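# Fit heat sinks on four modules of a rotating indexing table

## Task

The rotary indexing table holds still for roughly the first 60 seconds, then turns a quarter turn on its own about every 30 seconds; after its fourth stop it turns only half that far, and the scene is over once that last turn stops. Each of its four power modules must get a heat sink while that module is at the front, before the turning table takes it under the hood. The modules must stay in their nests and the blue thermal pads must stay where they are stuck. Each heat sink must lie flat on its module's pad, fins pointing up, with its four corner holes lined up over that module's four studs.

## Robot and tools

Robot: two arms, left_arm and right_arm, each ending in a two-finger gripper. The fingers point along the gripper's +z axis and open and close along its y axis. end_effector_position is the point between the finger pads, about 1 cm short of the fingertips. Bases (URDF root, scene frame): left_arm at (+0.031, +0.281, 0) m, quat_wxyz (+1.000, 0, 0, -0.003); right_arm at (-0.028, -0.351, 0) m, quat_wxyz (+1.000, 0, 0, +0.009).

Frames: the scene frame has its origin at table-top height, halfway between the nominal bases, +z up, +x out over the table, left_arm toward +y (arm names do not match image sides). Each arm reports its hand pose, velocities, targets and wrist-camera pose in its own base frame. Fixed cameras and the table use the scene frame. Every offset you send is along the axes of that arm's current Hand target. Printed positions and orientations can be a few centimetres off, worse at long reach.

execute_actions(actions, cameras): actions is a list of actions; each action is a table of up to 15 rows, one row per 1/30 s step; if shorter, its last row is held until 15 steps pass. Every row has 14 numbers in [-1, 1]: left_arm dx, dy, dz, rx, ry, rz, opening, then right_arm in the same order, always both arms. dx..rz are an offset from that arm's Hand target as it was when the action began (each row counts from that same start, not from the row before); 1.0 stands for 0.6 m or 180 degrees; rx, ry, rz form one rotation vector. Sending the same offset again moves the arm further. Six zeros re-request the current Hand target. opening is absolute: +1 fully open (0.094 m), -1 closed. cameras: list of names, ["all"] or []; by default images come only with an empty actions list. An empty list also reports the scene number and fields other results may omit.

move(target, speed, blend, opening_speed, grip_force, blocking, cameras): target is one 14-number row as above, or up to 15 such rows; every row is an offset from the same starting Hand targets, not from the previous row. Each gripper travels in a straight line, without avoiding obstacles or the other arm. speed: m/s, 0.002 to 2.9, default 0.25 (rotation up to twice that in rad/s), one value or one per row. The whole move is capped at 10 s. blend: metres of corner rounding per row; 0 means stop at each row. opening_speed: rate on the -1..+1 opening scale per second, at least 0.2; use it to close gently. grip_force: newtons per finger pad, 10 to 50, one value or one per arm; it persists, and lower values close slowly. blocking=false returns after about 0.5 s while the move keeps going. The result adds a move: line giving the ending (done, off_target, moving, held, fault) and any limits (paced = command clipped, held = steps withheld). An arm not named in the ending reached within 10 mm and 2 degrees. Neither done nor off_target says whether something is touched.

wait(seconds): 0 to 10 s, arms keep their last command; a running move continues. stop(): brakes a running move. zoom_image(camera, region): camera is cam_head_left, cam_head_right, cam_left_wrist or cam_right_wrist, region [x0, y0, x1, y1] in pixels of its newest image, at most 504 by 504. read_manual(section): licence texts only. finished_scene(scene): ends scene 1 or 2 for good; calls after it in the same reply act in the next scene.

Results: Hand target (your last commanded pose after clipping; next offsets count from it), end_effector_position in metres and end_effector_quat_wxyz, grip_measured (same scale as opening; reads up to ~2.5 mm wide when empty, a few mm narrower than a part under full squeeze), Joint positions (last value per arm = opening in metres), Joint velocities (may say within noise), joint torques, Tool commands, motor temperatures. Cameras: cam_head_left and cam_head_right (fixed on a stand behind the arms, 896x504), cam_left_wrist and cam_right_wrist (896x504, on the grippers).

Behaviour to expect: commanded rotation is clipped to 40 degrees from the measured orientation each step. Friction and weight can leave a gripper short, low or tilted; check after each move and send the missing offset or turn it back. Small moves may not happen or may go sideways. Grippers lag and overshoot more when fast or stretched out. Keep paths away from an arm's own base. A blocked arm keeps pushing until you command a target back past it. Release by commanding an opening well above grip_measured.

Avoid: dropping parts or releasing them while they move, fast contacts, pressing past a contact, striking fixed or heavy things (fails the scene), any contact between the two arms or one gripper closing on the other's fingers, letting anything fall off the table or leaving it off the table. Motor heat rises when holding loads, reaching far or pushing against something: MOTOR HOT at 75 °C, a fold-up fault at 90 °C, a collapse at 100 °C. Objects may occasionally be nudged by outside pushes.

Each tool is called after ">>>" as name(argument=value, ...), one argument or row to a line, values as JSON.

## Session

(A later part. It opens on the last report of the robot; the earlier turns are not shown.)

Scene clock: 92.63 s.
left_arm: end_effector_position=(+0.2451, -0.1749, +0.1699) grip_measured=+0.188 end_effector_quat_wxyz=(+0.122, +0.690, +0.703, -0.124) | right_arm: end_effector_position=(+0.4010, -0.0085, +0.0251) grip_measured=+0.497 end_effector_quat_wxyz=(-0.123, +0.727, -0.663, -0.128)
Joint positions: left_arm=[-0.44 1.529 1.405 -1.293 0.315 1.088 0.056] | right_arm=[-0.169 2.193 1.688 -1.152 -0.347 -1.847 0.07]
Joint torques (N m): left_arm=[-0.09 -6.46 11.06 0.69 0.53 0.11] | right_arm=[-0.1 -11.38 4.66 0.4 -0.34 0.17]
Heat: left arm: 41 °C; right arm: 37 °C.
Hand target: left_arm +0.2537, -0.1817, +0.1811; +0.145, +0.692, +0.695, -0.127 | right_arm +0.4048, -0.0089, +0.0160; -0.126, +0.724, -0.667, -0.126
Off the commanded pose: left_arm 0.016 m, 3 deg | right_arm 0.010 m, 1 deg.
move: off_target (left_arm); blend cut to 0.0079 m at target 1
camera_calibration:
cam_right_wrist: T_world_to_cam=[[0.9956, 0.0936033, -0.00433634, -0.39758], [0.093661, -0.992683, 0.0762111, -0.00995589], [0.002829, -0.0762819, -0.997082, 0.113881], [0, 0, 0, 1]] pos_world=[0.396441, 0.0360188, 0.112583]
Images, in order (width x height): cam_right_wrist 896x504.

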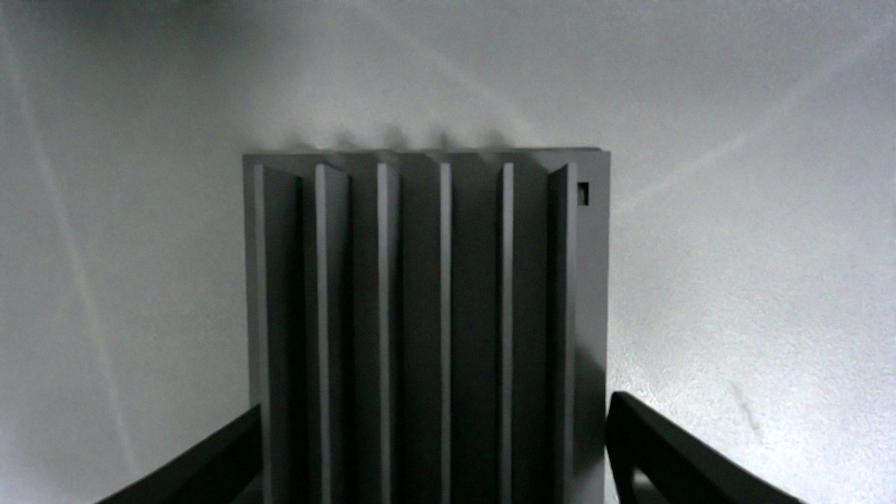

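>>> move(
  target=[0,0,0,0,0,0,0.1,0,0,0,0,0,0,0.1],
  speed=0.05,
  opening_speed=0.8,
  cameras=["cam_right_wrist"],
)

Scene clock: 95.87 s.
left_arm: end_effector_position=(+0.2451, -0.1749, +0.1699) grip_measured=+0.188 end_effector_quat_wxyz=(+0.122, +0.690, +0.703, -0.124) | right_arm: end_effector_position=(+0.3963, -0.0088, +0.0256) grip_measured=+0.219 end_effector_quat_wxyz=(-0.118, +0.725, -0.665, -0.136)
Joint positions: left_arm=[-0.44 1.529 1.405 -1.293 0.315 1.088 0.056] | right_arm=[-0.172 2.193 1.688 -1.172 -0.347 -1.847 0.057]
Joint torques (N m): left_arm=[-0.03 -6.49 11.06 0.66 0.53 0.11] | right_arm=[0.12 -11.41 4.52 0.53 -0.37 0.13]
Heat: left arm: 41 °C; right arm: 37 °C.
Hand target: left_arm +0.2537, -0.1817, +0.1811; +0.145, +0.692, +0.695, -0.127 | right_arm +0.4048, -0.0088, +0.0160; -0.126, +0.724, -0.667, -0.126
Off the commanded pose: left_arm 0.016 m, 3 deg | right_arm 0.013 m, 2 deg.
move: off_target (left_arm, right_arm)
camera_calibration:
cam_right_wrist: T_world_to_cam=[[0.995561, 0.0910335, -0.0239048, -0.392326], [0.0925186, -0.993184, 0.0709, -0.00925921], [-0.0172876, -0.0727969, -0.997197, 0.122275], [0, 0, 0, 1]] pos_world=[0.393555, 0.0354199, 0.11321]
Images, in order (width x height): cam_right_wrist 896x504.

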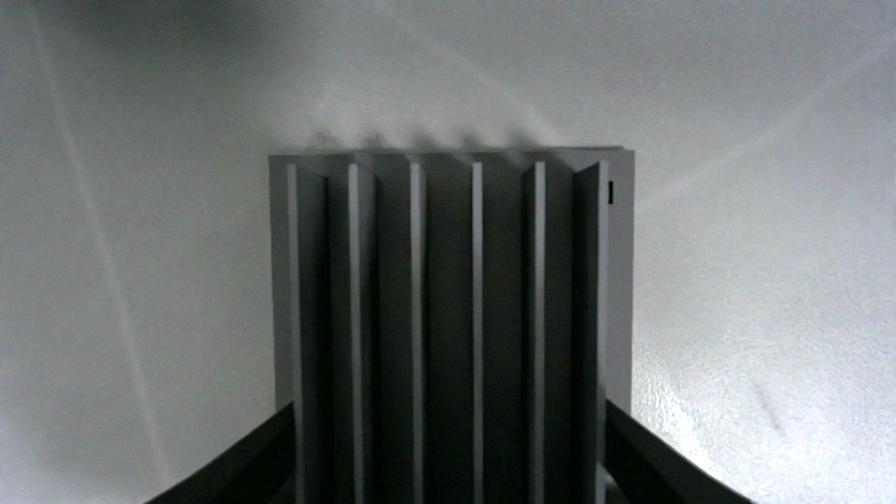

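>>> move(
  target=[0,0,0,0,0,0,0.1,-0.0584,-0.0023,-0.1562,0,0,0,0.1],
  speed=0.15,
  cameras=["cam_right_wrist"],
)

Scene clock: 97.67 s.
left_arm: end_effector_position=(+0.2451, -0.1749, +0.1699) grip_measured=+0.188 end_effector_quat_wxyz=(+0.122, +0.690, +0.703, -0.124) | right_arm: end_effector_position=(+0.4009, -0.0096, +0.0951) grip_measured=+0.218 end_effector_quat_wxyz=(-0.113, +0.723, -0.666, -0.144)
Joint positions: left_arm=[-0.44 1.529 1.405 -1.293 0.315 1.088 0.056] | right_arm=[-0.172 2.193 1.965 -1.467 -0.347 -1.846 0.057]
Joint torques (N m): left_arm=[0.01 -6.5 11.08 0.67 0.53 0.11] | right_arm=[0.16 -16.47 8.31 -0.13 -0.35 0.16]
Heat: left arm: 41 °C; right arm: 37 °C.
Hand target: left_arm +0.2537, -0.1817, +0.1811; +0.145, +0.692, +0.695, -0.127 | right_arm +0.4047, -0.0088, +0.1161; -0.126, +0.724, -0.667, -0.126
Off the commanded pose: left_arm 0.016 m, 3 deg | right_arm 0.021 m, 3 deg.
move: off_target (left_arm, right_arm)
camera_calibration:
cam_right_wrist: T_world_to_cam=[[0.995085, 0.0900285, -0.0412379, -0.393357], [0.0926358, -0.993483, 0.0664117, -0.0149867], [-0.0349902, -0.0699054, -0.99694, 0.198767], [0, 0, 0, 1]] pos_world=[0.399767, 0.0344193, 0.182933]
Images, in order (width x height): cam_right_wrist 896x504.

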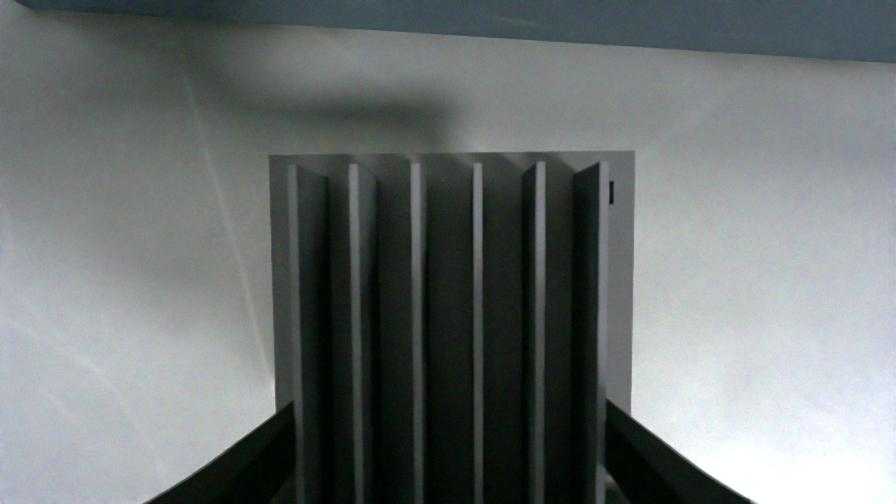

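>>> wait(
  seconds=10,
)

>>> wait(
  seconds=2.4,
  cameras=["cam_left_wrist"],
)

>>> zoom_image(
  camera="cam_left_wrist",
  region=[310, 60, 610, 240],
)

Scene clock: 107.93 s.
left_arm: end_effector_position=(+0.2451, -0.1749, +0.1699) grip_measured=+0.188 end_effector_quat_wxyz=(+0.122, +0.690, +0.703, -0.124) | right_arm: end_effector_position=(+0.4008, -0.0096, +0.0951) grip_measured=+0.218 end_effector_quat_wxyz=(-0.113, +0.723, -0.666, -0.144)
Joint positions: left_arm=[-0.44 1.529 1.405 -1.293 0.315 1.088 0.056] | right_arm=[-0.172 2.193 1.965 -1.467 -0.347 -1.846 0.057]
Joint torques (N m): left_arm=[-0.03 -6.48 11.02 0.67 0.53 0.1] | right_arm=[0.14 -16.46 8.32 -0.16 -0.37 0.13]
Motor temperatures (°C): left_arm=[26 31 40 26 22 26 29] | right_arm=[26 38 37 25 23 23 25]
Heat: left arm: 40 °C; right arm: 38 °C.
Hand target: left_arm +0.2537, -0.1817, +0.1811; +0.145, +0.692, +0.695, -0.127 | right_arm +0.4047, -0.0088, +0.1161; -0.126, +0.724, -0.667, -0.126
Tool commands: left_gripper/opening=+0.1 right_gripper/opening=+0.1
Off the commanded pose: left_arm 0.016 m, 3 deg | right_arm 0.021 m, 3 deg.
wait: 10.00 s; at rest from the start

Scene clock: 110.33 s.
left_arm: end_effector_position=(+0.2451, -0.1749, +0.1699) grip_measured=+0.188 end_effector_quat_wxyz=(+0.122, +0.690, +0.703, -0.124) | right_arm: end_effector_position=(+0.4008, -0.0096, +0.0951) grip_measured=+0.218 end_effector_quat_wxyz=(-0.113, +0.723, -0.666, -0.144)
Joint positions: left_arm=[-0.44 1.529 1.405 -1.293 0.315 1.088 0.056] | right_arm=[-0.172 2.193 1.965 -1.467 -0.347 -1.846 0.057]
Joint torques (N m): left_arm=[-0.05 -6.48 11.03 0.68 0.53 0.1] | right_arm=[0.06 -16.51 8.29 -0.16 -0.36 0.15]
Heat: left arm: 40 °C; right arm: 39 °C.
Hand target: left_arm +0.2537, -0.1817, +0.1811; +0.145, +0.692, +0.695, -0.127 | right_arm +0.4047, -0.0088, +0.1161; -0.126, +0.724, -0.667, -0.126
Tool commands: left_gripper/opening=+0.1 right_gripper/opening=+0.1
Off the commanded pose: left_arm 0.016 m, 3 deg | right_arm 0.021 m, 3 deg.
wait: 2.40 s; at rest by 0.17 s
camera_calibration:
cam_left_wrist: T_world_to_cam=[[-0.999795, -0.00596653, 0.0193606, 0.238766], [-0.0045457, 0.997349, 0.0726188, 0.200679], [-0.0197426, 0.0725158, -0.997172, 0.278828], [0, 0, 0, 1]] pos_world=[0.245134, -0.218942, 0.258844]
Images, in order (width x height): cam_left_wrist 896x504.

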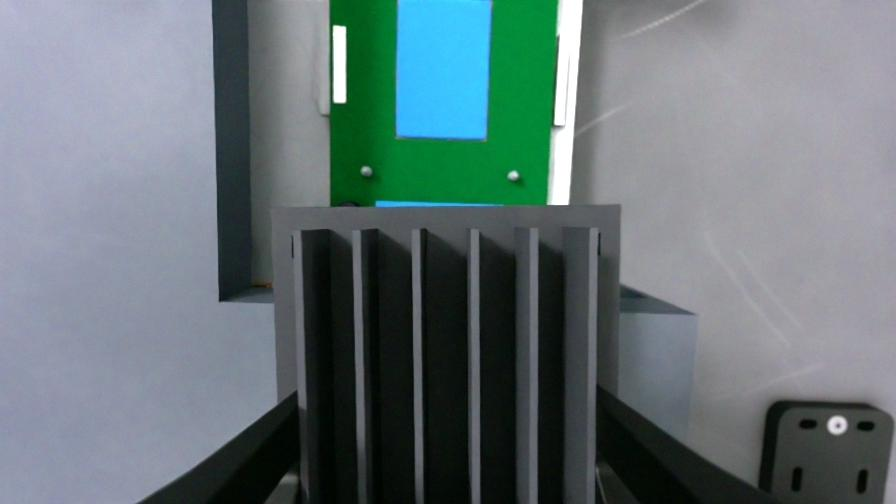

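Scaled by 1.680 from the camera's 896x504 image, which has a finer 1280x720 frame.

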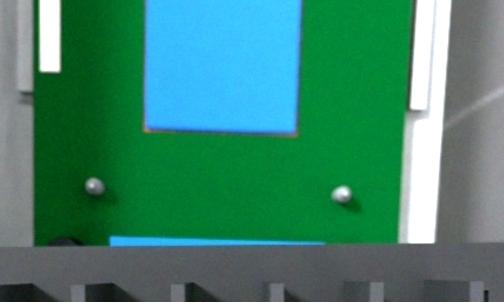

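>>> move(
  target=[
    [-0.1732,-0.01,0.0796,-0.0033,-0.0014,0.0067,0.1,0,0,0,0,0,0,0.1],
    [-0.1178,-0.0137,0.2173,-0.0033,-0.0014,0.0067,0.1,0,0,0,0,0,0,0.1],
  ],
  speed=[0.25,0.18],
  blend=[0.01,0],
  cameras=["cam_left_wrist"],
)

>>> zoom_image(
  camera="cam_left_wrist",
  region=[240, 90, 660, 300],
)

Scene clock: 113.27 s.
left_arm: end_effector_position=(+0.2442, -0.2927, +0.0886) grip_measured=+0.188 end_effector_quat_wxyz=(+0.142, +0.701, +0.687, -0.128) | right_arm: end_effector_position=(+0.4008, -0.0096, +0.0951) grip_measured=+0.218 end_effector_quat_wxyz=(-0.113, +0.723, -0.666, -0.144)
Joint positions: left_arm=[-0.755 1.741 1.29 -0.839 0.266 0.799 0.056] | right_arm=[-0.172 2.193 1.965 -1.467 -0.347 -1.846 0.057]
Joint torques (N m): left_arm=[-0.7 -9.24 6.75 1.17 0.12 -0.14] | right_arm=[0.09 -16.47 8.42 -0.15 -0.37 0.15]
Heat: left arm: 40 °C; right arm: 39 °C.
Hand target: left_arm +0.2485, -0.2963, +0.0869; +0.151, +0.699, +0.688, -0.124 | right_arm +0.4047, -0.0088, +0.1161; -0.126, +0.724, -0.667, -0.126
Off the commanded pose: left_arm 0.006 m, 1 deg | right_arm 0.021 m, 3 deg.
move: off_target (right_arm)
camera_calibration:
cam_left_wrist: T_world_to_cam=[[-0.999539, 0.0286843, -0.00993398, 0.251278], [0.028284, 0.998865, 0.0383263, 0.319547], [0.0110221, 0.0380276, -0.999216, 0.18879], [0, 0, 0, 1]] pos_world=[0.240044, -0.333571, 0.178891]
Images, in order (width x height): cam_left_wrist 896x504.

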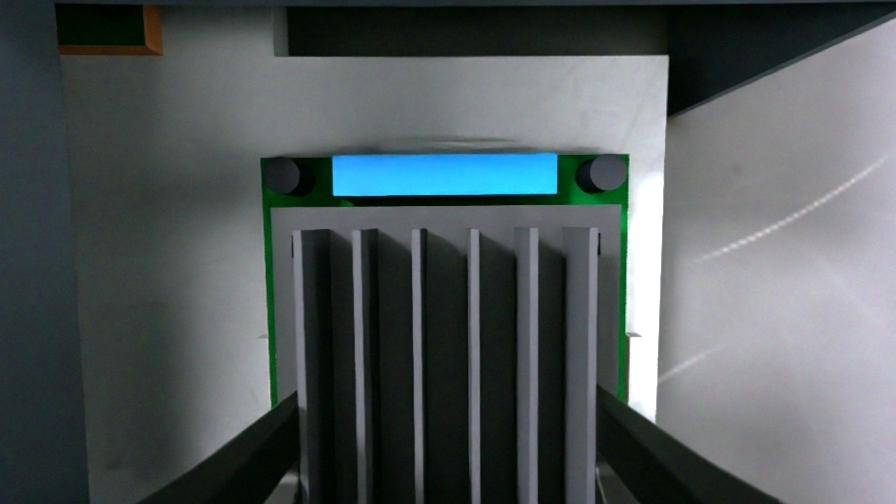

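Scaled by 1.200 from the camera's 896x504 image, which has a finer 1280x720 frame.

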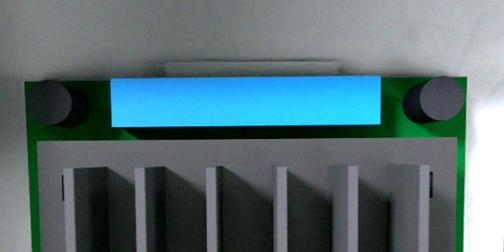

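>>> move(
  target=[0.0048,-0.0035,0.025,0,0,0,0.1,0,0,0,0,0,0,0.1],
  speed=0.1,
  cameras=["cam_left_wrist"],
)

>>> zoom_image(
  camera="cam_left_wrist",
  region=[240, 90, 660, 300],
)

Scene clock: 114.43 s.
left_arm: end_effector_position=(+0.2431, -0.2934, +0.0779) grip_measured=+0.188 end_effector_quat_wxyz=(+0.142, +0.701, +0.688, -0.127) | right_arm: end_effector_position=(+0.4008, -0.0096, +0.0951) grip_measured=+0.218 end_effector_quat_wxyz=(-0.113, +0.723, -0.666, -0.144)
Joint positions: left_arm=[-0.76 1.748 1.255 -0.795 0.263 0.792 0.056] | right_arm=[-0.172 2.193 1.965 -1.467 -0.347 -1.846 0.057]
Joint torques (N m): left_arm=[-1.06 -8.35 6.06 1.39 0.13 -0.18] | right_arm=[0.06 -16.55 8.29 -0.15 -0.35 0.14]
Heat: left arm: 40 °C; right arm: 40 °C.
Hand target: left_arm +0.2470, -0.2994, +0.0718; +0.151, +0.699, +0.688, -0.124 | right_arm +0.4047, -0.0088, +0.1161; -0.126, +0.724, -0.667, -0.126
Off the commanded pose: left_arm 0.009 m, 1 deg | right_arm 0.021 m, 3 deg.
move: off_target (right_arm)
camera_calibration:
cam_left_wrist: T_world_to_cam=[[-0.999614, 0.0257169, -0.0105397, 0.24942], [0.0252867, 0.998915, 0.039097, 0.321393], [0.0115337, 0.0388154, -0.99918, 0.178274], [0, 0, 0, 1]] pos_world=[0.23914, -0.334378, 0.168191]
Images, in order (width x height): cam_left_wrist 896x504.

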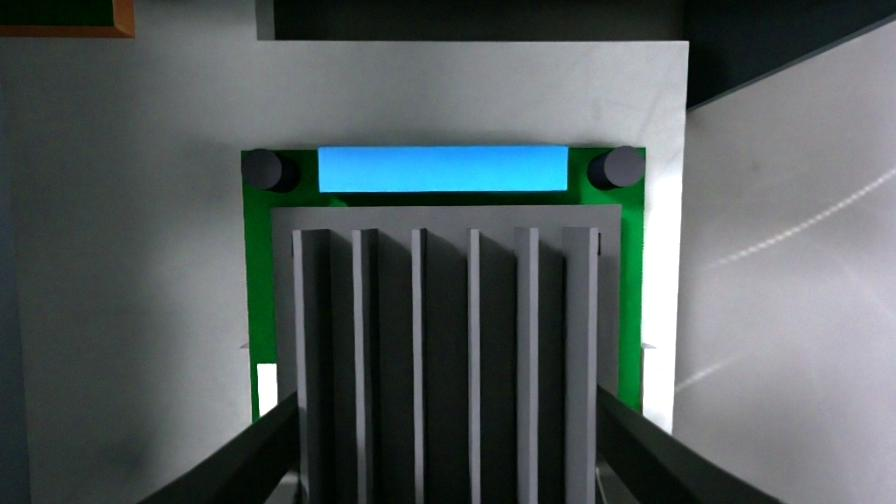

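Scaled by 1.200 from the camera's 896x504 image, which has a finer 1280x720 frame.

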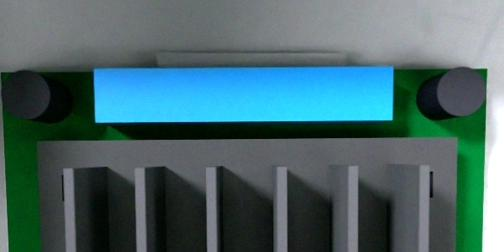

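>>> move(
  target=[0.0061,0.004,0.0237,0,0,0,0.1,0,0,0,0,0,0,0.1],
  speed=0.05,
  cameras=["cam_left_wrist"],
)

>>> zoom_image(
  camera="cam_left_wrist",
  region=[225, 90, 665, 300],
)

Scene clock: 115.40 s.
left_arm: end_effector_position=(+0.2433, -0.2936, +0.0762) grip_measured=+0.188 end_effector_quat_wxyz=(+0.143, +0.700, +0.688, -0.127) | right_arm: end_effector_position=(+0.4008, -0.0096, +0.0951) grip_measured=+0.218 end_effector_quat_wxyz=(-0.113, +0.723, -0.666, -0.144)
Joint positions: left_arm=[-0.76 1.748 1.247 -0.784 0.263 0.791 0.056] | right_arm=[-0.172 2.193 1.965 -1.467 -0.347 -1.846 0.057]
Joint torques (N m): left_arm=[-0.9 -5.65 4.23 1.82 0.13 -0.17] | right_arm=[0.14 -16.5 8.38 -0.14 -0.34 0.16]
Heat: left arm: 40 °C; right arm: 40 °C.
Hand target: left_arm +0.2501, -0.3015, +0.0574; +0.151, +0.699, +0.688, -0.124 | right_arm +0.4047, -0.0088, +0.1161; -0.126, +0.724, -0.667, -0.126
Off the commanded pose: left_arm 0.021 m, 1 deg | right_arm 0.021 m, 3 deg.
move: off_target (left_arm, right_arm)
camera_calibration:
cam_left_wrist: T_world_to_cam=[[-0.99961, 0.0249747, -0.0125254, 0.249475], [0.0244957, 0.999014, 0.0370361, 0.321915], [0.013438, 0.0367148, -0.999235, 0.175519], [0, 0, 0, 1]] pos_world=[0.239133, -0.334272, 0.166587]
Images, in order (width x height): cam_left_wrist 896x504.

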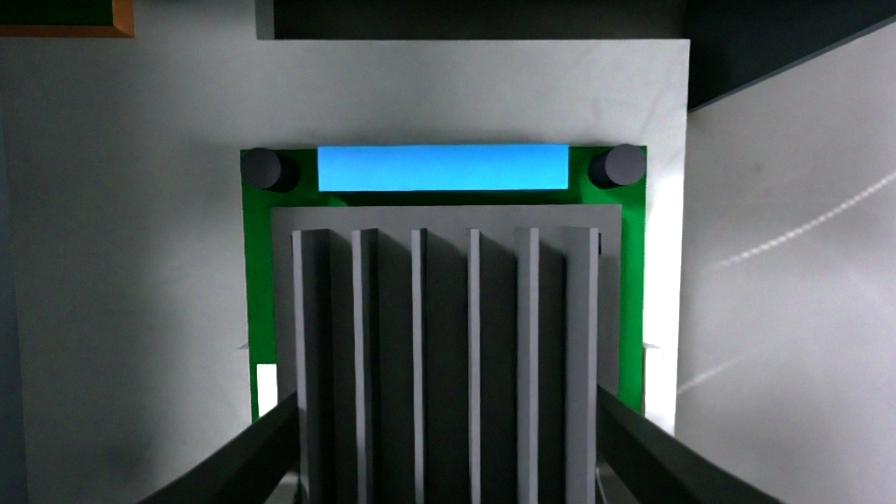

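Scaled by 1.145 from the camera's 896x504 image, which has a finer 1280x720 frame.

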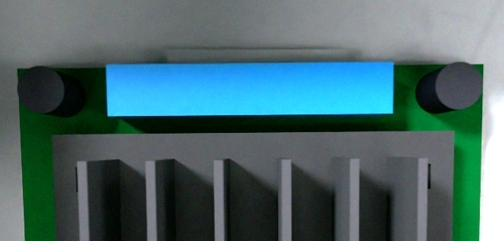

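>>> zoom_image(
  camera="cam_left_wrist",
  region=[575, 200, 655, 280],
)

>>> zoom_image(
  camera="cam_left_wrist",
  region=[260, 200, 340, 280],
)

Scaled by 6.300 from the camera's 896x504 image, which has a finer 1280x720 frame.

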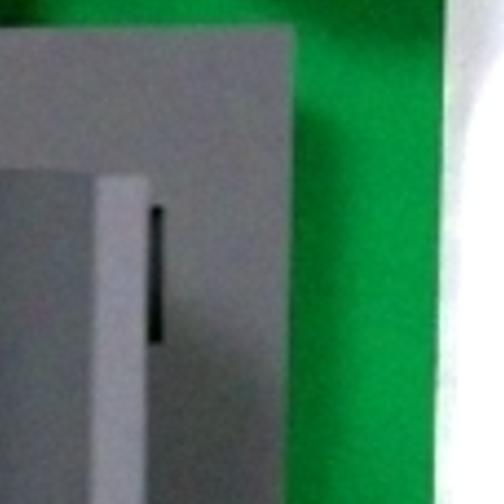

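Scaled by 6.300 from the camera's 896x504 image, which has a finer 1280x720 frame.

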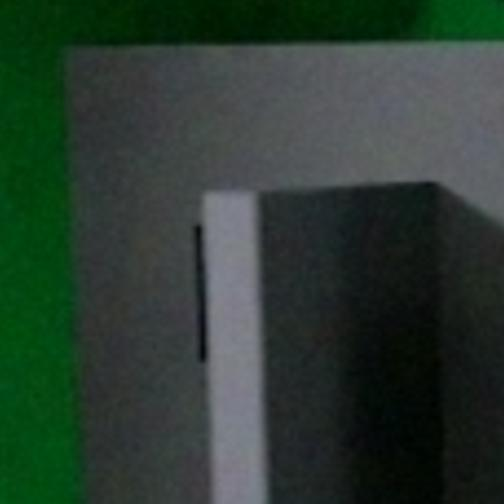

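>>> move(
  target=[
    [0,0.01,0,0,0,0,0.1,0,0,0,0,0,0,0.1],
    [0,-0.01,0,0,0,0,0.1,0,0,0,0,0,0,0.1],
    [0.0093,0,-0.0038,0,0,0,0.1,0,0,0,0,0,0,0.1],
    [-0.0093,0,0.0038,0,0,0,0.1,0,0,0,0,0,0,0.1],
    [0,0,0,0,0,0,0.1,0,0,0,0,0,0,0.1],
  ],
  speed=0.06,
  blend=0.001,
  cameras=["cam_left_wrist"],
)

>>> zoom_image(
  camera="cam_left_wrist",
  region=[225, 90, 665, 300],
)

Scene clock: 117.07 s.
left_arm: end_effector_position=(+0.2440, -0.2935, +0.0709) grip_measured=+0.188 end_effector_quat_wxyz=(+0.143, +0.700, +0.688, -0.127) | right_arm: end_effector_position=(+0.4008, -0.0096, +0.0951) grip_measured=+0.218 end_effector_quat_wxyz=(-0.113, +0.723, -0.666, -0.144)
Joint positions: left_arm=[-0.759 1.755 1.235 -0.765 0.262 0.791 0.056] | right_arm=[-0.172 2.193 1.965 -1.467 -0.347 -1.846 0.057]
Joint torques (N m): left_arm=[-1.02 -6.28 5.52 1.62 0.14 -0.15] | right_arm=[0.16 -16.53 8.36 -0.14 -0.36 0.14]
Heat: left arm: 40 °C; right arm: 40 °C.
Hand target: left_arm +0.2499, -0.3015, +0.0573; +0.151, +0.699, +0.688, -0.124 | right_arm +0.4047, -0.0088, +0.1161; -0.126, +0.724, -0.667, -0.126
Off the commanded pose: left_arm 0.017 m, 1 deg | right_arm 0.021 m, 3 deg.
move: off_target (left_arm, right_arm)
camera_calibration:
cam_left_wrist: T_world_to_cam=[[-0.999644, 0.0235837, -0.0124566, 0.24964], [0.0230938, 0.999007, 0.0381094, 0.322261], [0.013343, 0.0378082, -0.999196, 0.170596], [0, 0, 0, 1]] pos_world=[0.239833, -0.334278, 0.161287]
Images, in order (width x height): cam_left_wrist 896x504.

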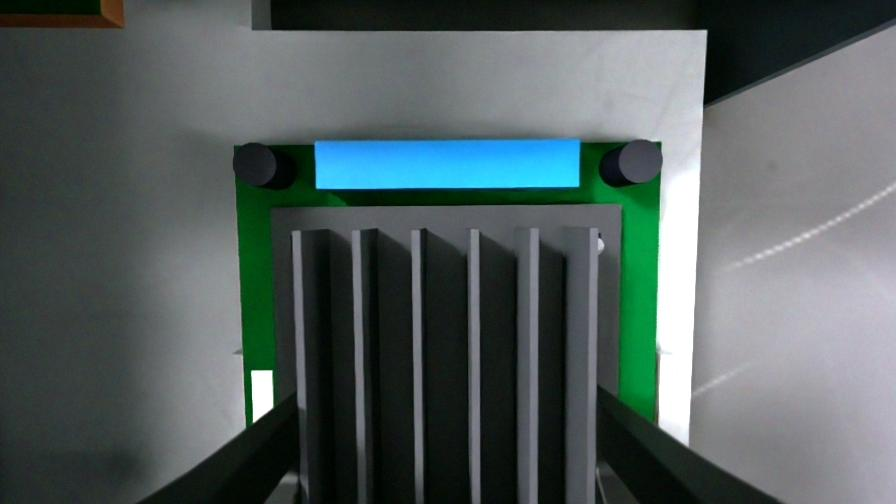

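Scaled by 1.145 from the camera's 896x504 image, which has a finer 1280x720 frame.

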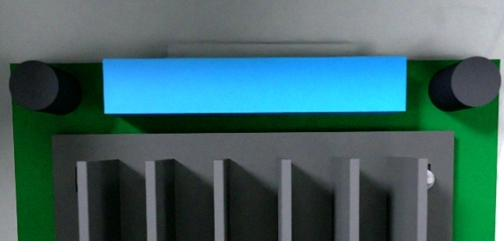

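>>> move(
  target=[
    [0,0,0,0,0,0,0.5,0,0,0,0,0,0,0.1],
    [-0.062,0,-0.151,0,0,0,0.5,0,0,0,0,0,0,0.1],
  ],
  speed=0.2,
  opening_speed=1.5,
  cameras=["cam_left_wrist"],
)

>>> zoom_image(
  camera="cam_left_wrist",
  region=[300, 150, 620, 480],
)

Scene clock: 119.50 s.
left_arm: end_effector_position=(+0.2449, -0.2994, +0.1365) grip_measured=+0.498 end_effector_quat_wxyz=(+0.131, +0.700, +0.690, -0.129) | right_arm: end_effector_position=(+0.4008, -0.0096, +0.0951) grip_measured=+0.218 end_effector_quat_wxyz=(-0.113, +0.723, -0.666, -0.144)
Joint positions: left_arm=[-0.768 1.756 1.505 -1.056 0.262 0.783 0.07] | right_arm=[-0.172 2.193 1.965 -1.467 -0.347 -1.846 0.057]
Joint torques (N m): left_arm=[-0.88 -12.94 10.33 0.69 0.11 -0.14] | right_arm=[0.05 -16.51 8.38 -0.14 -0.36 0.16]
Heat: left arm: 40 °C; right arm: 41 °C.
Hand target: left_arm +0.2459, -0.3014, +0.1553; +0.151, +0.699, +0.688, -0.124 | right_arm +0.4047, -0.0088, +0.1161; -0.126, +0.724, -0.667, -0.126
Off the commanded pose: left_arm 0.019 m, 2 deg | right_arm 0.021 m, 3 deg.
move: off_target (left_arm, right_arm)
camera_calibration:
cam_left_wrist: T_world_to_cam=[[-0.999656, 0.0254148, 0.0064073, 0.249445], [0.0257154, 0.998302, 0.0522719, 0.322891], [-0.00506794, 0.0524187, -0.998612, 0.245036], [0, 0, 0, 1]] pos_world=[0.242298, -0.341527, 0.22622]
Images, in order (width x height): cam_left_wrist 896x504.

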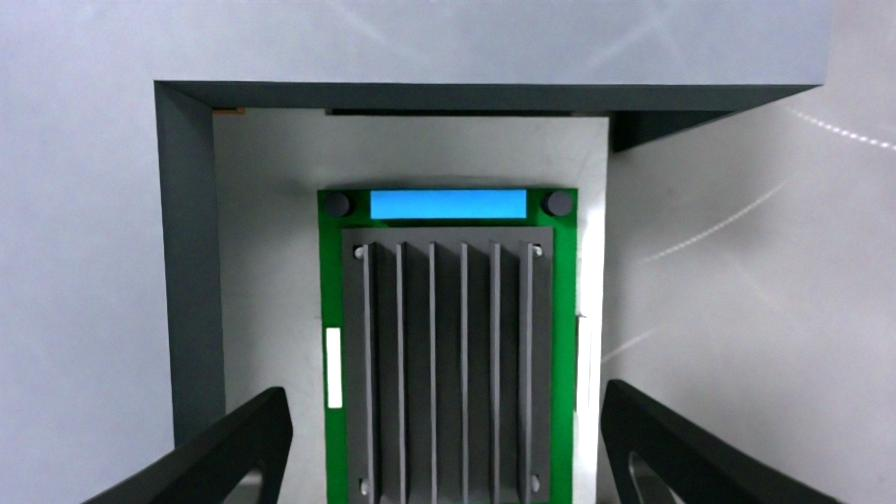

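Scaled by 1.527 from the camera's 896x504 image, which has a finer 1280x720 frame.

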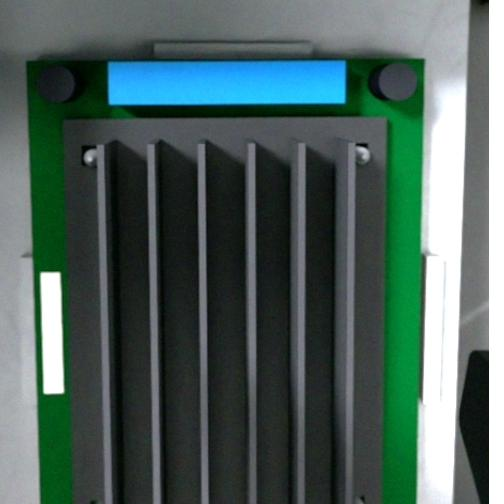

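>>> move(
  target=[
    [0.0267,0.0027,-0.1102,0,0,0,0.5,-0.0405,0.0317,-0.101,0,0,0,0.1],
    [0.2343,-0.236,-0.192,0.0045,-0.0005,0.0109,0.5,-0.4035,0.1367,0.0347,0.0227,-0.008,0.0282,0.1],
  ],
  speed=0.25,
  blend=[0.02,0],
  cameras=["cam_right_wrist"],
)

Scene clock: 122.27 s.
left_arm: end_effector_position=(+0.1088, -0.1277, +0.2056) grip_measured=+0.498 end_effector_quat_wxyz=(+0.158, +0.710, +0.676, -0.117) | right_arm: end_effector_position=(+0.3027, +0.2193, +0.1678) grip_measured=+0.218 end_effector_quat_wxyz=(-0.132, +0.691, -0.699, -0.125)
Joint positions: left_arm=[-0.546 0.969 1.165 -1.514 0.308 1.035 0.07] | right_arm=[0.482 1.781 1.666 -1.268 -0.316 -1.047 0.057]
Joint torques (N m): left_arm=[0.12 -1.03 5.41 0.67 0.45 0.07] | right_arm=[-0.29 -14.01 5.34 0.83 -0.25 0.17]
Heat: left arm: 40 °C; right arm: 41 °C.
Hand target: left_arm +0.1036, -0.1264, +0.2023; +0.149, +0.711, +0.675, -0.127 | right_arm +0.3033, +0.2179, +0.1801; -0.154, +0.687, -0.700, -0.116
Off the commanded pose: left_arm 0.006 m, 2 deg | right_arm 0.012 m, 3 deg.
move: off_target (right_arm)
camera_calibration:
cam_right_wrist: T_world_to_cam=[[0.999939, -0.00967064, -0.0053283, -0.298914], [-0.00928866, -0.997671, 0.0675682, 0.248177], [-0.00596932, -0.0675146, -0.9977, 0.274678], [0, 0, 0, 1]] pos_world=[0.30284, 0.263254, 0.255685]
Images, in order (width x height): cam_right_wrist 896x504.

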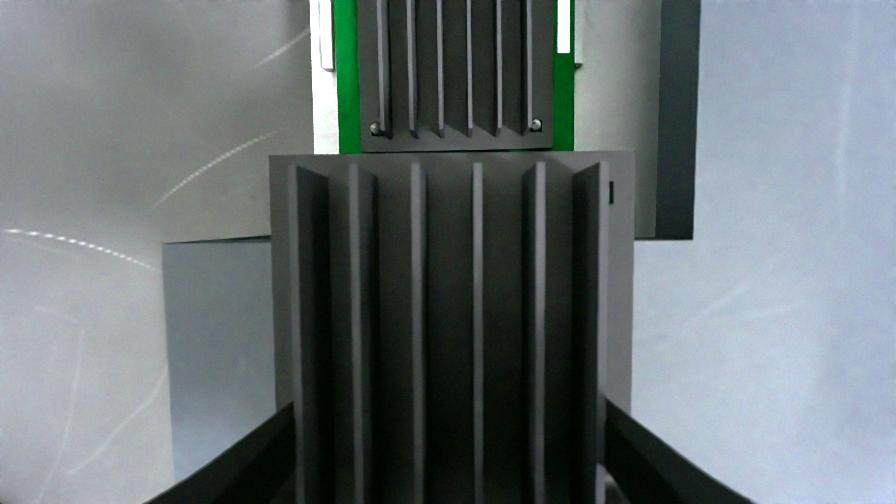

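>>> wait(
  seconds=10,
)

>>> wait(
  seconds=10,
)

>>> wait(
  seconds=1.7,
  cameras=["cam_right_wrist"],
)

>>> zoom_image(
  camera="cam_right_wrist",
  region=[300, 0, 620, 200],
)

Scene clock: 132.47 s.
left_arm: end_effector_position=(+0.1088, -0.1277, +0.2056) grip_measured=+0.498 end_effector_quat_wxyz=(+0.158, +0.710, +0.676, -0.117) | right_arm: end_effector_position=(+0.3028, +0.2193, +0.1678) grip_measured=+0.218 end_effector_quat_wxyz=(-0.132, +0.691, -0.700, -0.125)
Joint positions: left_arm=[-0.546 0.969 1.165 -1.514 0.308 1.035 0.07] | right_arm=[0.482 1.781 1.666 -1.268 -0.316 -1.047 0.057]
Joint torques (N m): left_arm=[0.08 -1.09 5.41 0.64 0.44 0.1] | right_arm=[-0.16 -14 5.33 0.83 -0.25 0.18]
Motor temperatures (°C): left_arm=[26 32 39 27 22 26 28] | right_arm=[26 44 37 25 23 23 25]
Heat: left arm: 39 °C; right arm: 44 °C.
Hand target: left_arm +0.1036, -0.1264, +0.2023; +0.149, +0.711, +0.675, -0.127 | right_arm +0.3034, +0.2180, +0.1801; -0.154, +0.687, -0.700, -0.116
Tool commands: left_gripper/opening=+0.5 right_gripper/opening=+0.1
Off the commanded pose: left_arm 0.006 m, 2 deg | right_arm 0.012 m, 3 deg.
wait: 10.00 s; at rest from the start

Scene clock: 142.47 s.
left_arm: end_effector_position=(+0.1088, -0.1277, +0.2056) grip_measured=+0.498 end_effector_quat_wxyz=(+0.158, +0.710, +0.676, -0.117) | right_arm: end_effector_position=(+0.3028, +0.2193, +0.1678) grip_measured=+0.218 end_effector_quat_wxyz=(-0.132, +0.691, -0.700, -0.125)
Joint positions: left_arm=[-0.546 0.969 1.165 -1.514 0.308 1.035 0.07] | right_arm=[0.482 1.781 1.666 -1.268 -0.316 -1.047 0.057]
Joint torques (N m): left_arm=[0.06 -1.09 5.39 0.66 0.43 0.1] | right_arm=[-0.23 -14.01 5.38 0.83 -0.26 0.16]
Heat: left arm: 38 °C; right arm: 45 °C.
Hand target: left_arm +0.1036, -0.1264, +0.2023; +0.149, +0.711, +0.675, -0.127 | right_arm +0.3034, +0.2180, +0.1801; -0.154, +0.687, -0.700, -0.116
Tool commands: left_gripper/opening=+0.5 right_gripper/opening=+0.1
Off the commanded pose: left_arm 0.006 m, 2 deg | right_arm 0.012 m, 3 deg.
wait: 10.00 s; at rest by 0.17 s

Scene clock: 144.17 s.
left_arm: end_effector_position=(+0.1088, -0.1277, +0.2056) grip_measured=+0.498 end_effector_quat_wxyz=(+0.158, +0.710, +0.676, -0.117) | right_arm: end_effector_position=(+0.3028, +0.2193, +0.1678) grip_measured=+0.218 end_effector_quat_wxyz=(-0.132, +0.691, -0.700, -0.125)
Joint positions: left_arm=[-0.546 0.969 1.165 -1.514 0.308 1.035 0.07] | right_arm=[0.482 1.781 1.666 -1.268 -0.316 -1.047 0.057]
Joint torques (N m): left_arm=[0.14 -1.07 5.44 0.66 0.45 0.11] | right_arm=[-0.14 -13.97 5.39 0.83 -0.24 0.18]
Heat: left arm: 38 °C; right arm: 45 °C.
Hand target: left_arm +0.1036, -0.1264, +0.2023; +0.149, +0.711, +0.675, -0.127 | right_arm +0.3034, +0.2180, +0.1801; -0.154, +0.687, -0.700, -0.116
Tool commands: left_gripper/opening=+0.5 right_gripper/opening=+0.1
Off the commanded pose: left_arm 0.006 m, 2 deg | right_arm 0.012 m, 3 deg.
wait: 1.70 s; at rest by 0.17 s
camera_calibration:
cam_right_wrist: T_world_to_cam=[[0.999932, -0.0103685, -0.00529114, -0.298837], [-0.00998866, -0.997678, 0.0673704, 0.248444], [-0.00597738, -0.067313, -0.997714, 0.274632], [0, 0, 0, 1]] pos_world=[0.30294, 0.263254, 0.255685]
Images, in order (width x height): cam_right_wrist 896x504.

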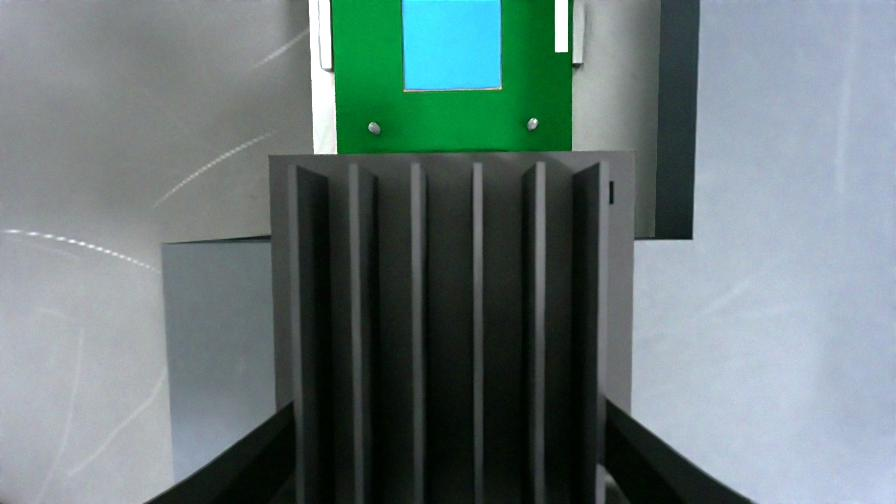

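Scaled by 1.575 from the camera's 896x504 image, which has a finer 1280x720 frame.

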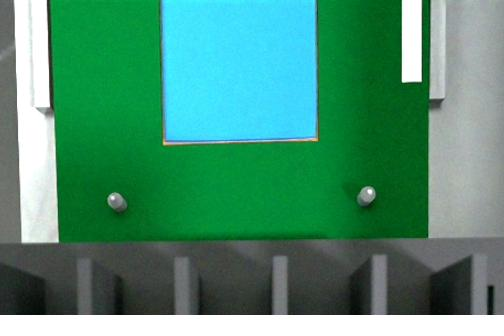

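>>> move(
  target=[
    [0,0,0,0,0,0,0.5,-0.1997,0,0.088,-0.0175,0.0056,-0.0025,0.1],
    [0,0,0,0,0,0,0.5,-0.1515,0.0063,0.207,-0.0175,0.0056,-0.0025,0.1],
  ],
  speed=[0.25,0.18],
  blend=[0.01,0],
  cameras=["cam_right_wrist"],
)

>>> zoom_image(
  camera="cam_right_wrist",
  region=[240, 60, 660, 270],
)

Scene clock: 146.77 s.
left_arm: end_effector_position=(+0.1088, -0.1277, +0.2056) grip_measured=+0.498 end_effector_quat_wxyz=(+0.158, +0.710, +0.676, -0.117) | right_arm: end_effector_position=(+0.3041, +0.3480, +0.0971) grip_measured=+0.218 end_effector_quat_wxyz=(-0.120, +0.700, -0.692, -0.131)
Joint positions: left_arm=[-0.546 0.969 1.165 -1.514 0.308 1.035 0.07] | right_arm=[0.752 2.09 1.807 -1.051 -0.269 -0.797 0.057]
Joint torques (N m): left_arm=[0.05 -1.07 5.44 0.65 0.44 0.11] | right_arm=[-0.16 -13.94 5.63 0.97 -0.21 0.2]
Heat: left arm: 38 °C; right arm: 45 °C.
Hand target: left_arm +0.1036, -0.1264, +0.2023; +0.149, +0.711, +0.675, -0.127 | right_arm +0.3074, +0.3489, +0.0994; -0.130, +0.695, -0.696, -0.129
Off the commanded pose: left_arm 0.006 m, 2 deg | right_arm 0.004 m, 1 deg.
move: done
camera_calibration:
cam_right_wrist: T_world_to_cam=[[0.99953, 0.0166212, -0.0257654, -0.306486], [0.0185456, -0.996909, 0.0763425, 0.37187], [-0.0244168, -0.0767844, -0.996749, 0.221519], [0, 0, 0, 1]] pos_world=[0.304854, 0.392824, 0.184512]
Images, in order (width x height): cam_right_wrist 896x504.

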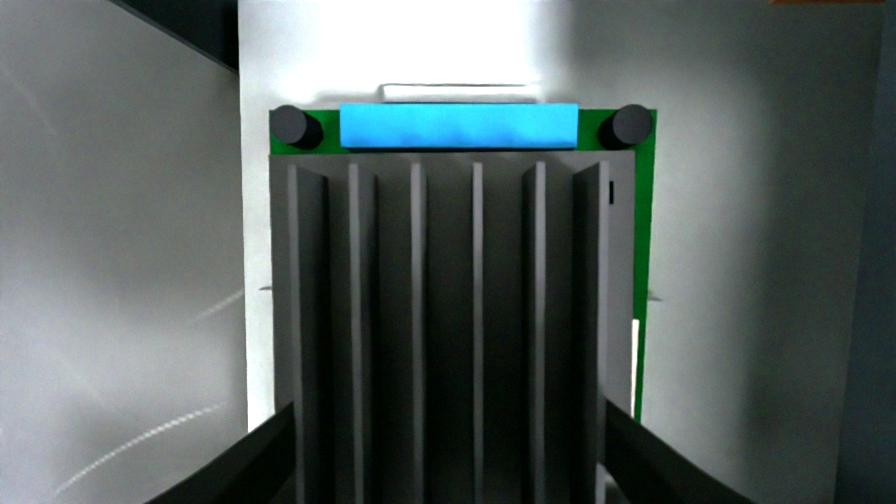

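Scaled by 1.200 from the camera's 896x504 image, which has a finer 1280x720 frame.

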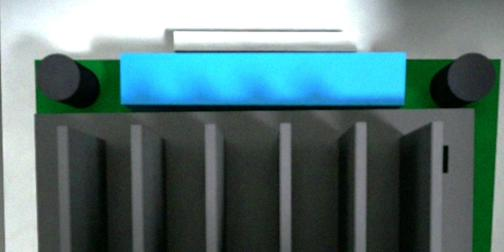

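>>> move(
  target=[0,0,0,0,0,0,0.5,0.0113,-0.0058,0.0153,0.0016,0,0.0041,0.1],
  speed=0.1,
  cameras=["cam_right_wrist"],
)

>>> zoom_image(
  camera="cam_right_wrist",
  region=[250, 60, 670, 270],
)

Scene clock: 148.63 s.
left_arm: end_effector_position=(+0.1088, -0.1277, +0.2056) grip_measured=+0.498 end_effector_quat_wxyz=(+0.158, +0.710, +0.676, -0.117) | right_arm: end_effector_position=(+0.3060, +0.3467, +0.0873) grip_measured=+0.218 end_effector_quat_wxyz=(-0.122, +0.697, -0.695, -0.130)
Joint positions: left_arm=[-0.546 0.969 1.165 -1.514 0.308 1.035 0.07] | right_arm=[0.748 2.09 1.768 -1.008 -0.268 -0.793 0.057]
Joint velocities: left_arm=[0.046 -0.002 0.002 0.095 -0.022 -0.051 -0.001] | right_arm=[within noise]
Joint torques (N m): left_arm=[0.1 -1.07 5.42 0.65 0.43 0.1] | right_arm=[-0.57 -13.7 5.49 0.94 -0.2 0.19]
Heat: left arm: 38 °C; right arm: 46 °C.
Hand target: left_arm +0.1036, -0.1264, +0.2023; +0.149, +0.711, +0.675, -0.127 | right_arm +0.3109, +0.3458, +0.0883; -0.131, +0.690, -0.700, -0.128
Off the commanded pose: left_arm 0.006 m, 2 deg | right_arm 0.005 m, 1 deg.
move: done
camera_calibration:
cam_right_wrist: T_world_to_cam=[[0.999683, 0.00797405, -0.0238888, -0.305797], [0.00973237, -0.99718, 0.0744167, 0.374227], [-0.0232281, -0.0746255, -0.996941, 0.210708], [0, 0, 0, 1]] pos_world=[0.306953, 0.391334, 0.17491]
Images, in order (width x height): cam_right_wrist 896x504.

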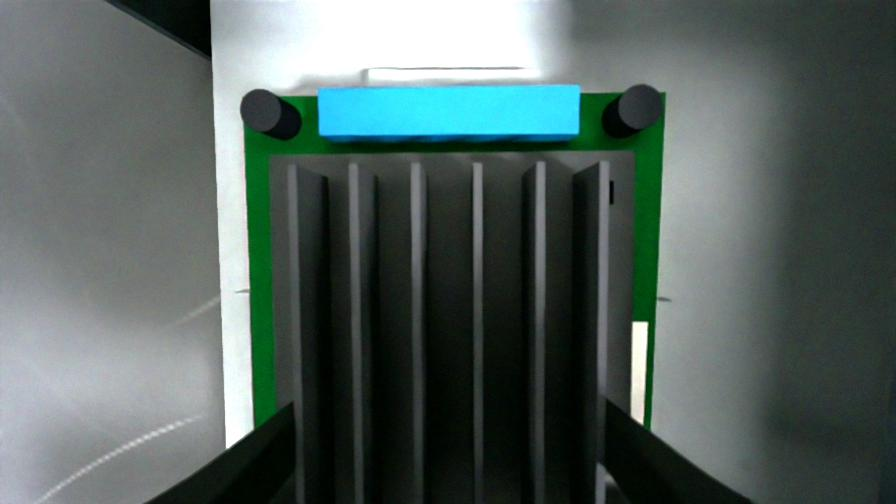

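Scaled by 1.200 from the camera's 896x504 image, which has a finer 1280x720 frame.

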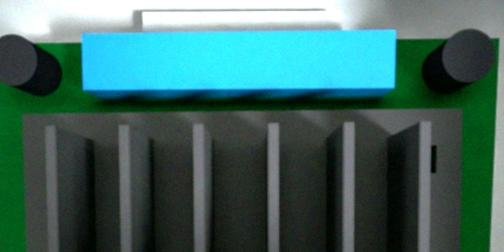

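>>> move(
  target=[
    [0,0,0,0,0,0,0.5,0.0087,0,0.0225,0,0,0,0.1],
    [0,0,0,0,0,0,0.5,0.0087,-0.0067,0.0225,0,0,0,0.1],
    [0,0,0,0,0,0,0.5,0.0024,0,0.0248,0,0,0,0.1],
    [0,0,0,0,0,0,0.5,0.0087,0,0.0225,0,0,0,0.1],
  ],
  speed=0.05,
  blend=[0.001,0.001,0.001,0],
  cameras=["cam_right_wrist"],
)

>>> zoom_image(
  camera="cam_right_wrist",
  region=[225, 60, 685, 270],
)

Scene clock: 149.97 s.
left_arm: end_effector_position=(+0.1088, -0.1277, +0.2056) grip_measured=+0.498 end_effector_quat_wxyz=(+0.158, +0.710, +0.676, -0.117) | right_arm: end_effector_position=(+0.3068, +0.3474, +0.0841) grip_measured=+0.218 end_effector_quat_wxyz=(-0.129, +0.695, -0.695, -0.134)
Joint positions: left_arm=[-0.546 0.969 1.165 -1.514 0.308 1.035 0.07] | right_arm=[0.744 2.083 1.74 -0.973 -0.278 -0.791 0.057]
Joint torques (N m): left_arm=[0.09 -1.09 5.42 0.65 0.44 0.1] | right_arm=[-0.29 -12.23 3.88 1.16 -0.1 0.17]
Heat: left arm: 38 °C; right arm: 45 °C.
Hand target: left_arm +0.1036, -0.1264, +0.2023; +0.149, +0.711, +0.675, -0.127 | right_arm +0.3109, +0.3459, +0.0738; -0.131, +0.690, -0.700, -0.128
Off the commanded pose: left_arm 0.006 m, 2 deg | right_arm 0.011 m, 1 deg.
move: off_target (right_arm)
camera_calibration:
cam_right_wrist: T_world_to_cam=[[0.999766, 0.00607757, -0.0207556, -0.306276], [0.00729737, -0.998219, 0.059209, 0.377485], [-0.0203588, -0.0593466, -0.99803, 0.20141], [0, 0, 0, 1]] pos_world=[0.307551, 0.390627, 0.172306]
Images, in order (width x height): cam_right_wrist 896x504.

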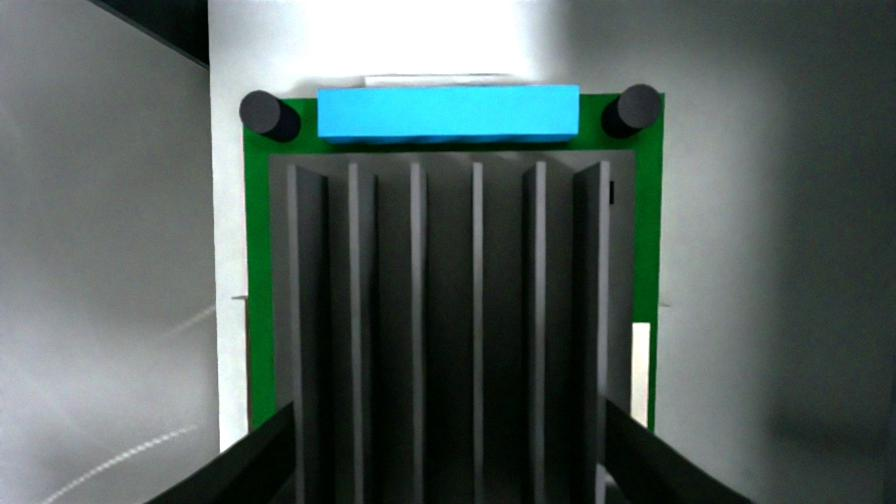

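Scaled by 1.096 from the camera's 896x504 image, which has a finer 1280x720 frame.

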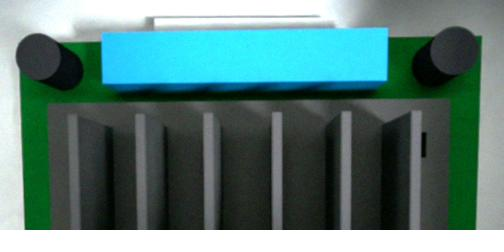

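>>> move(
  target=[
    [0,0,0,0,0,0,0.5,-0.0125,0,-0.0048,0,0,0,0.1],
    [0,0,0,0,0,0,0.5,0.0125,0,0.0048,0,0,0,0.1],
    [0,0,0,0,0,0,0.5,0,-0.0125,0,0,0,0,0.1],
    [0,0,0,0,0,0,0.5,0,0.0125,0,0,0,0,0.1],
    [0,0,0,0,0,0,0.5,-0.007,0,-0.0027,0,0,0,0.1],
    [0,0,0,0,0,0,0.5,0,0,0,0,0,0,0.1],
  ],
  speed=0.06,
  blend=0.001,
  cameras=["cam_right_wrist"],
)

>>> zoom_image(
  camera="cam_right_wrist",
  region=[225, 60, 685, 270],
)

Scene clock: 151.90 s.
left_arm: end_effector_position=(+0.1088, -0.1277, +0.2056) grip_measured=+0.498 end_effector_quat_wxyz=(+0.158, +0.710, +0.676, -0.117) | right_arm: end_effector_position=(+0.3062, +0.3473, +0.0834) grip_measured=+0.218 end_effector_quat_wxyz=(-0.135, +0.693, -0.695, -0.136)
Joint positions: left_arm=[-0.546 0.969 1.165 -1.514 0.308 1.035 0.07] | right_arm=[0.744 2.069 1.712 -0.946 -0.281 -0.786 0.057]
Joint torques (N m): left_arm=[0.1 -1.09 5.44 0.65 0.45 0.11] | right_arm=[-0.36 -10.81 6.12 0.97 -0.05 0.11]
Heat: left arm: 38 °C; right arm: 45 °C.
Hand target: left_arm +0.1036, -0.1264, +0.2023; +0.149, +0.711, +0.675, -0.127 | right_arm +0.3110, +0.3457, +0.0737; -0.131, +0.690, -0.700, -0.128
Off the commanded pose: left_arm 0.006 m, 2 deg | right_arm 0.011 m, 1 deg.
move: off_target (right_arm)
camera_calibration:
cam_right_wrist: T_world_to_cam=[[0.999882, 0.00150411, -0.0153113, -0.304661], [0.00222913, -0.998871, 0.0474461, 0.380236], [-0.0152226, -0.0474747, -0.998756, 0.195047], [0, 0, 0, 1]] pos_world=[0.306747, 0.389525, 0.172099]
Images, in order (width x height): cam_right_wrist 896x504.

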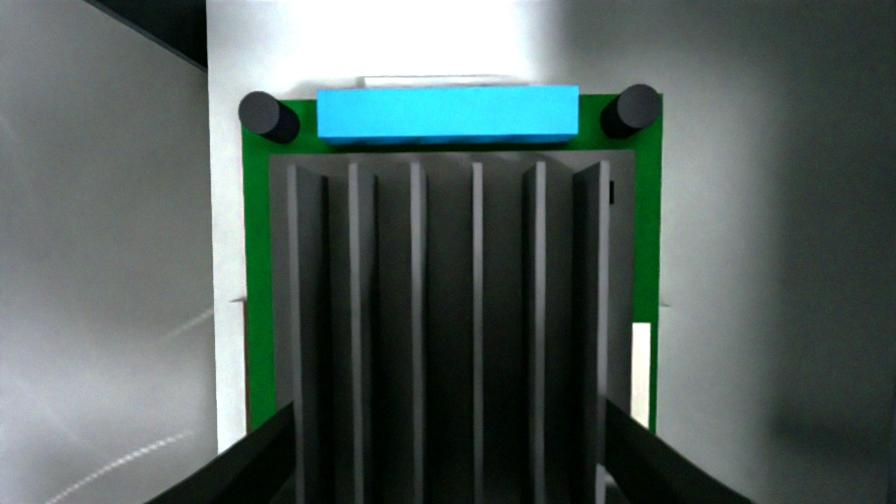

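Scaled by 1.096 from the camera's 896x504 image, which has a finer 1280x720 frame.

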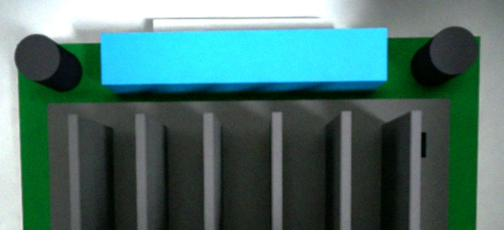

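>>> move(
  target=[
    [0,0,0,0,0,0,0.5,-0.0096,0,-0.0249,0,0,0,0.1],
    [0,0,0,0,0,0,0.5,-0.0049,-0.0075,-0.0267,0,0,0,0.1],
  ],
  speed=0.1,
  blend=[0.001,0],
  cameras=["cam_right_wrist"],
)

>>> zoom_image(
  camera="cam_right_wrist",
  region=[225, 60, 685, 270],
)

Scene clock: 153.33 s.
left_arm: end_effector_position=(+0.1088, -0.1277, +0.2056) grip_measured=+0.498 end_effector_quat_wxyz=(+0.158, +0.710, +0.676, -0.117) | right_arm: end_effector_position=(+0.3062, +0.3443, +0.0852) grip_measured=+0.218 end_effector_quat_wxyz=(-0.127, +0.692, -0.698, -0.133)
Joint positions: left_arm=[-0.546 0.969 1.165 -1.514 0.308 1.035 0.07] | right_arm=[0.741 2.075 1.733 -0.979 -0.276 -0.786 0.057]
Joint torques (N m): left_arm=[0.09 -1.07 5.44 0.65 0.44 0.11] | right_arm=[-1.05 -11.69 9.37 0.65 -0.14 -0.03]
Heat: left arm: 38 °C; right arm: 45 °C.
Hand target: left_arm +0.1036, -0.1264, +0.2023; +0.149, +0.711, +0.675, -0.127 | right_arm +0.3153, +0.3426, +0.0897; -0.131, +0.690, -0.700, -0.128
Off the commanded pose: left_arm 0.006 m, 2 deg | right_arm 0.010 m, 1 deg.
move: done
camera_calibration:
cam_right_wrist: T_world_to_cam=[[0.999702, -0.00288999, -0.0242365, -0.302243], [-0.0013544, -0.998004, 0.0631374, 0.376548], [-0.0243706, -0.0630857, -0.997711, 0.204779], [0, 0, 0, 1]] pos_world=[0.307653, 0.387841, 0.173211]
Images, in order (width x height): cam_right_wrist 896x504.

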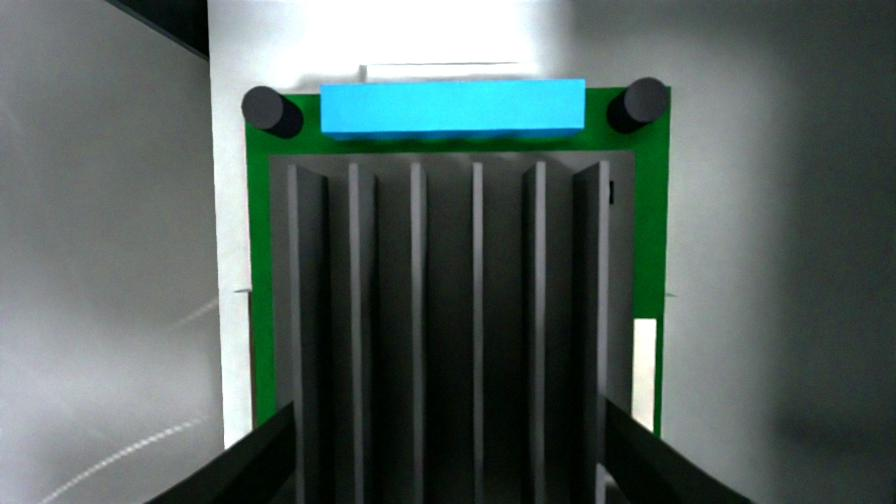

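Scaled by 1.096 from the camera's 896x504 image, which has a finer 1280x720 frame.

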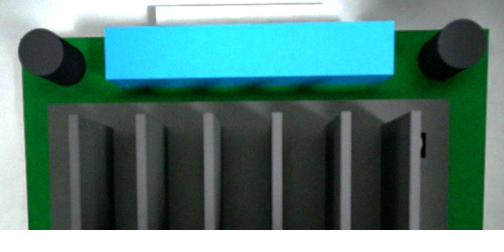

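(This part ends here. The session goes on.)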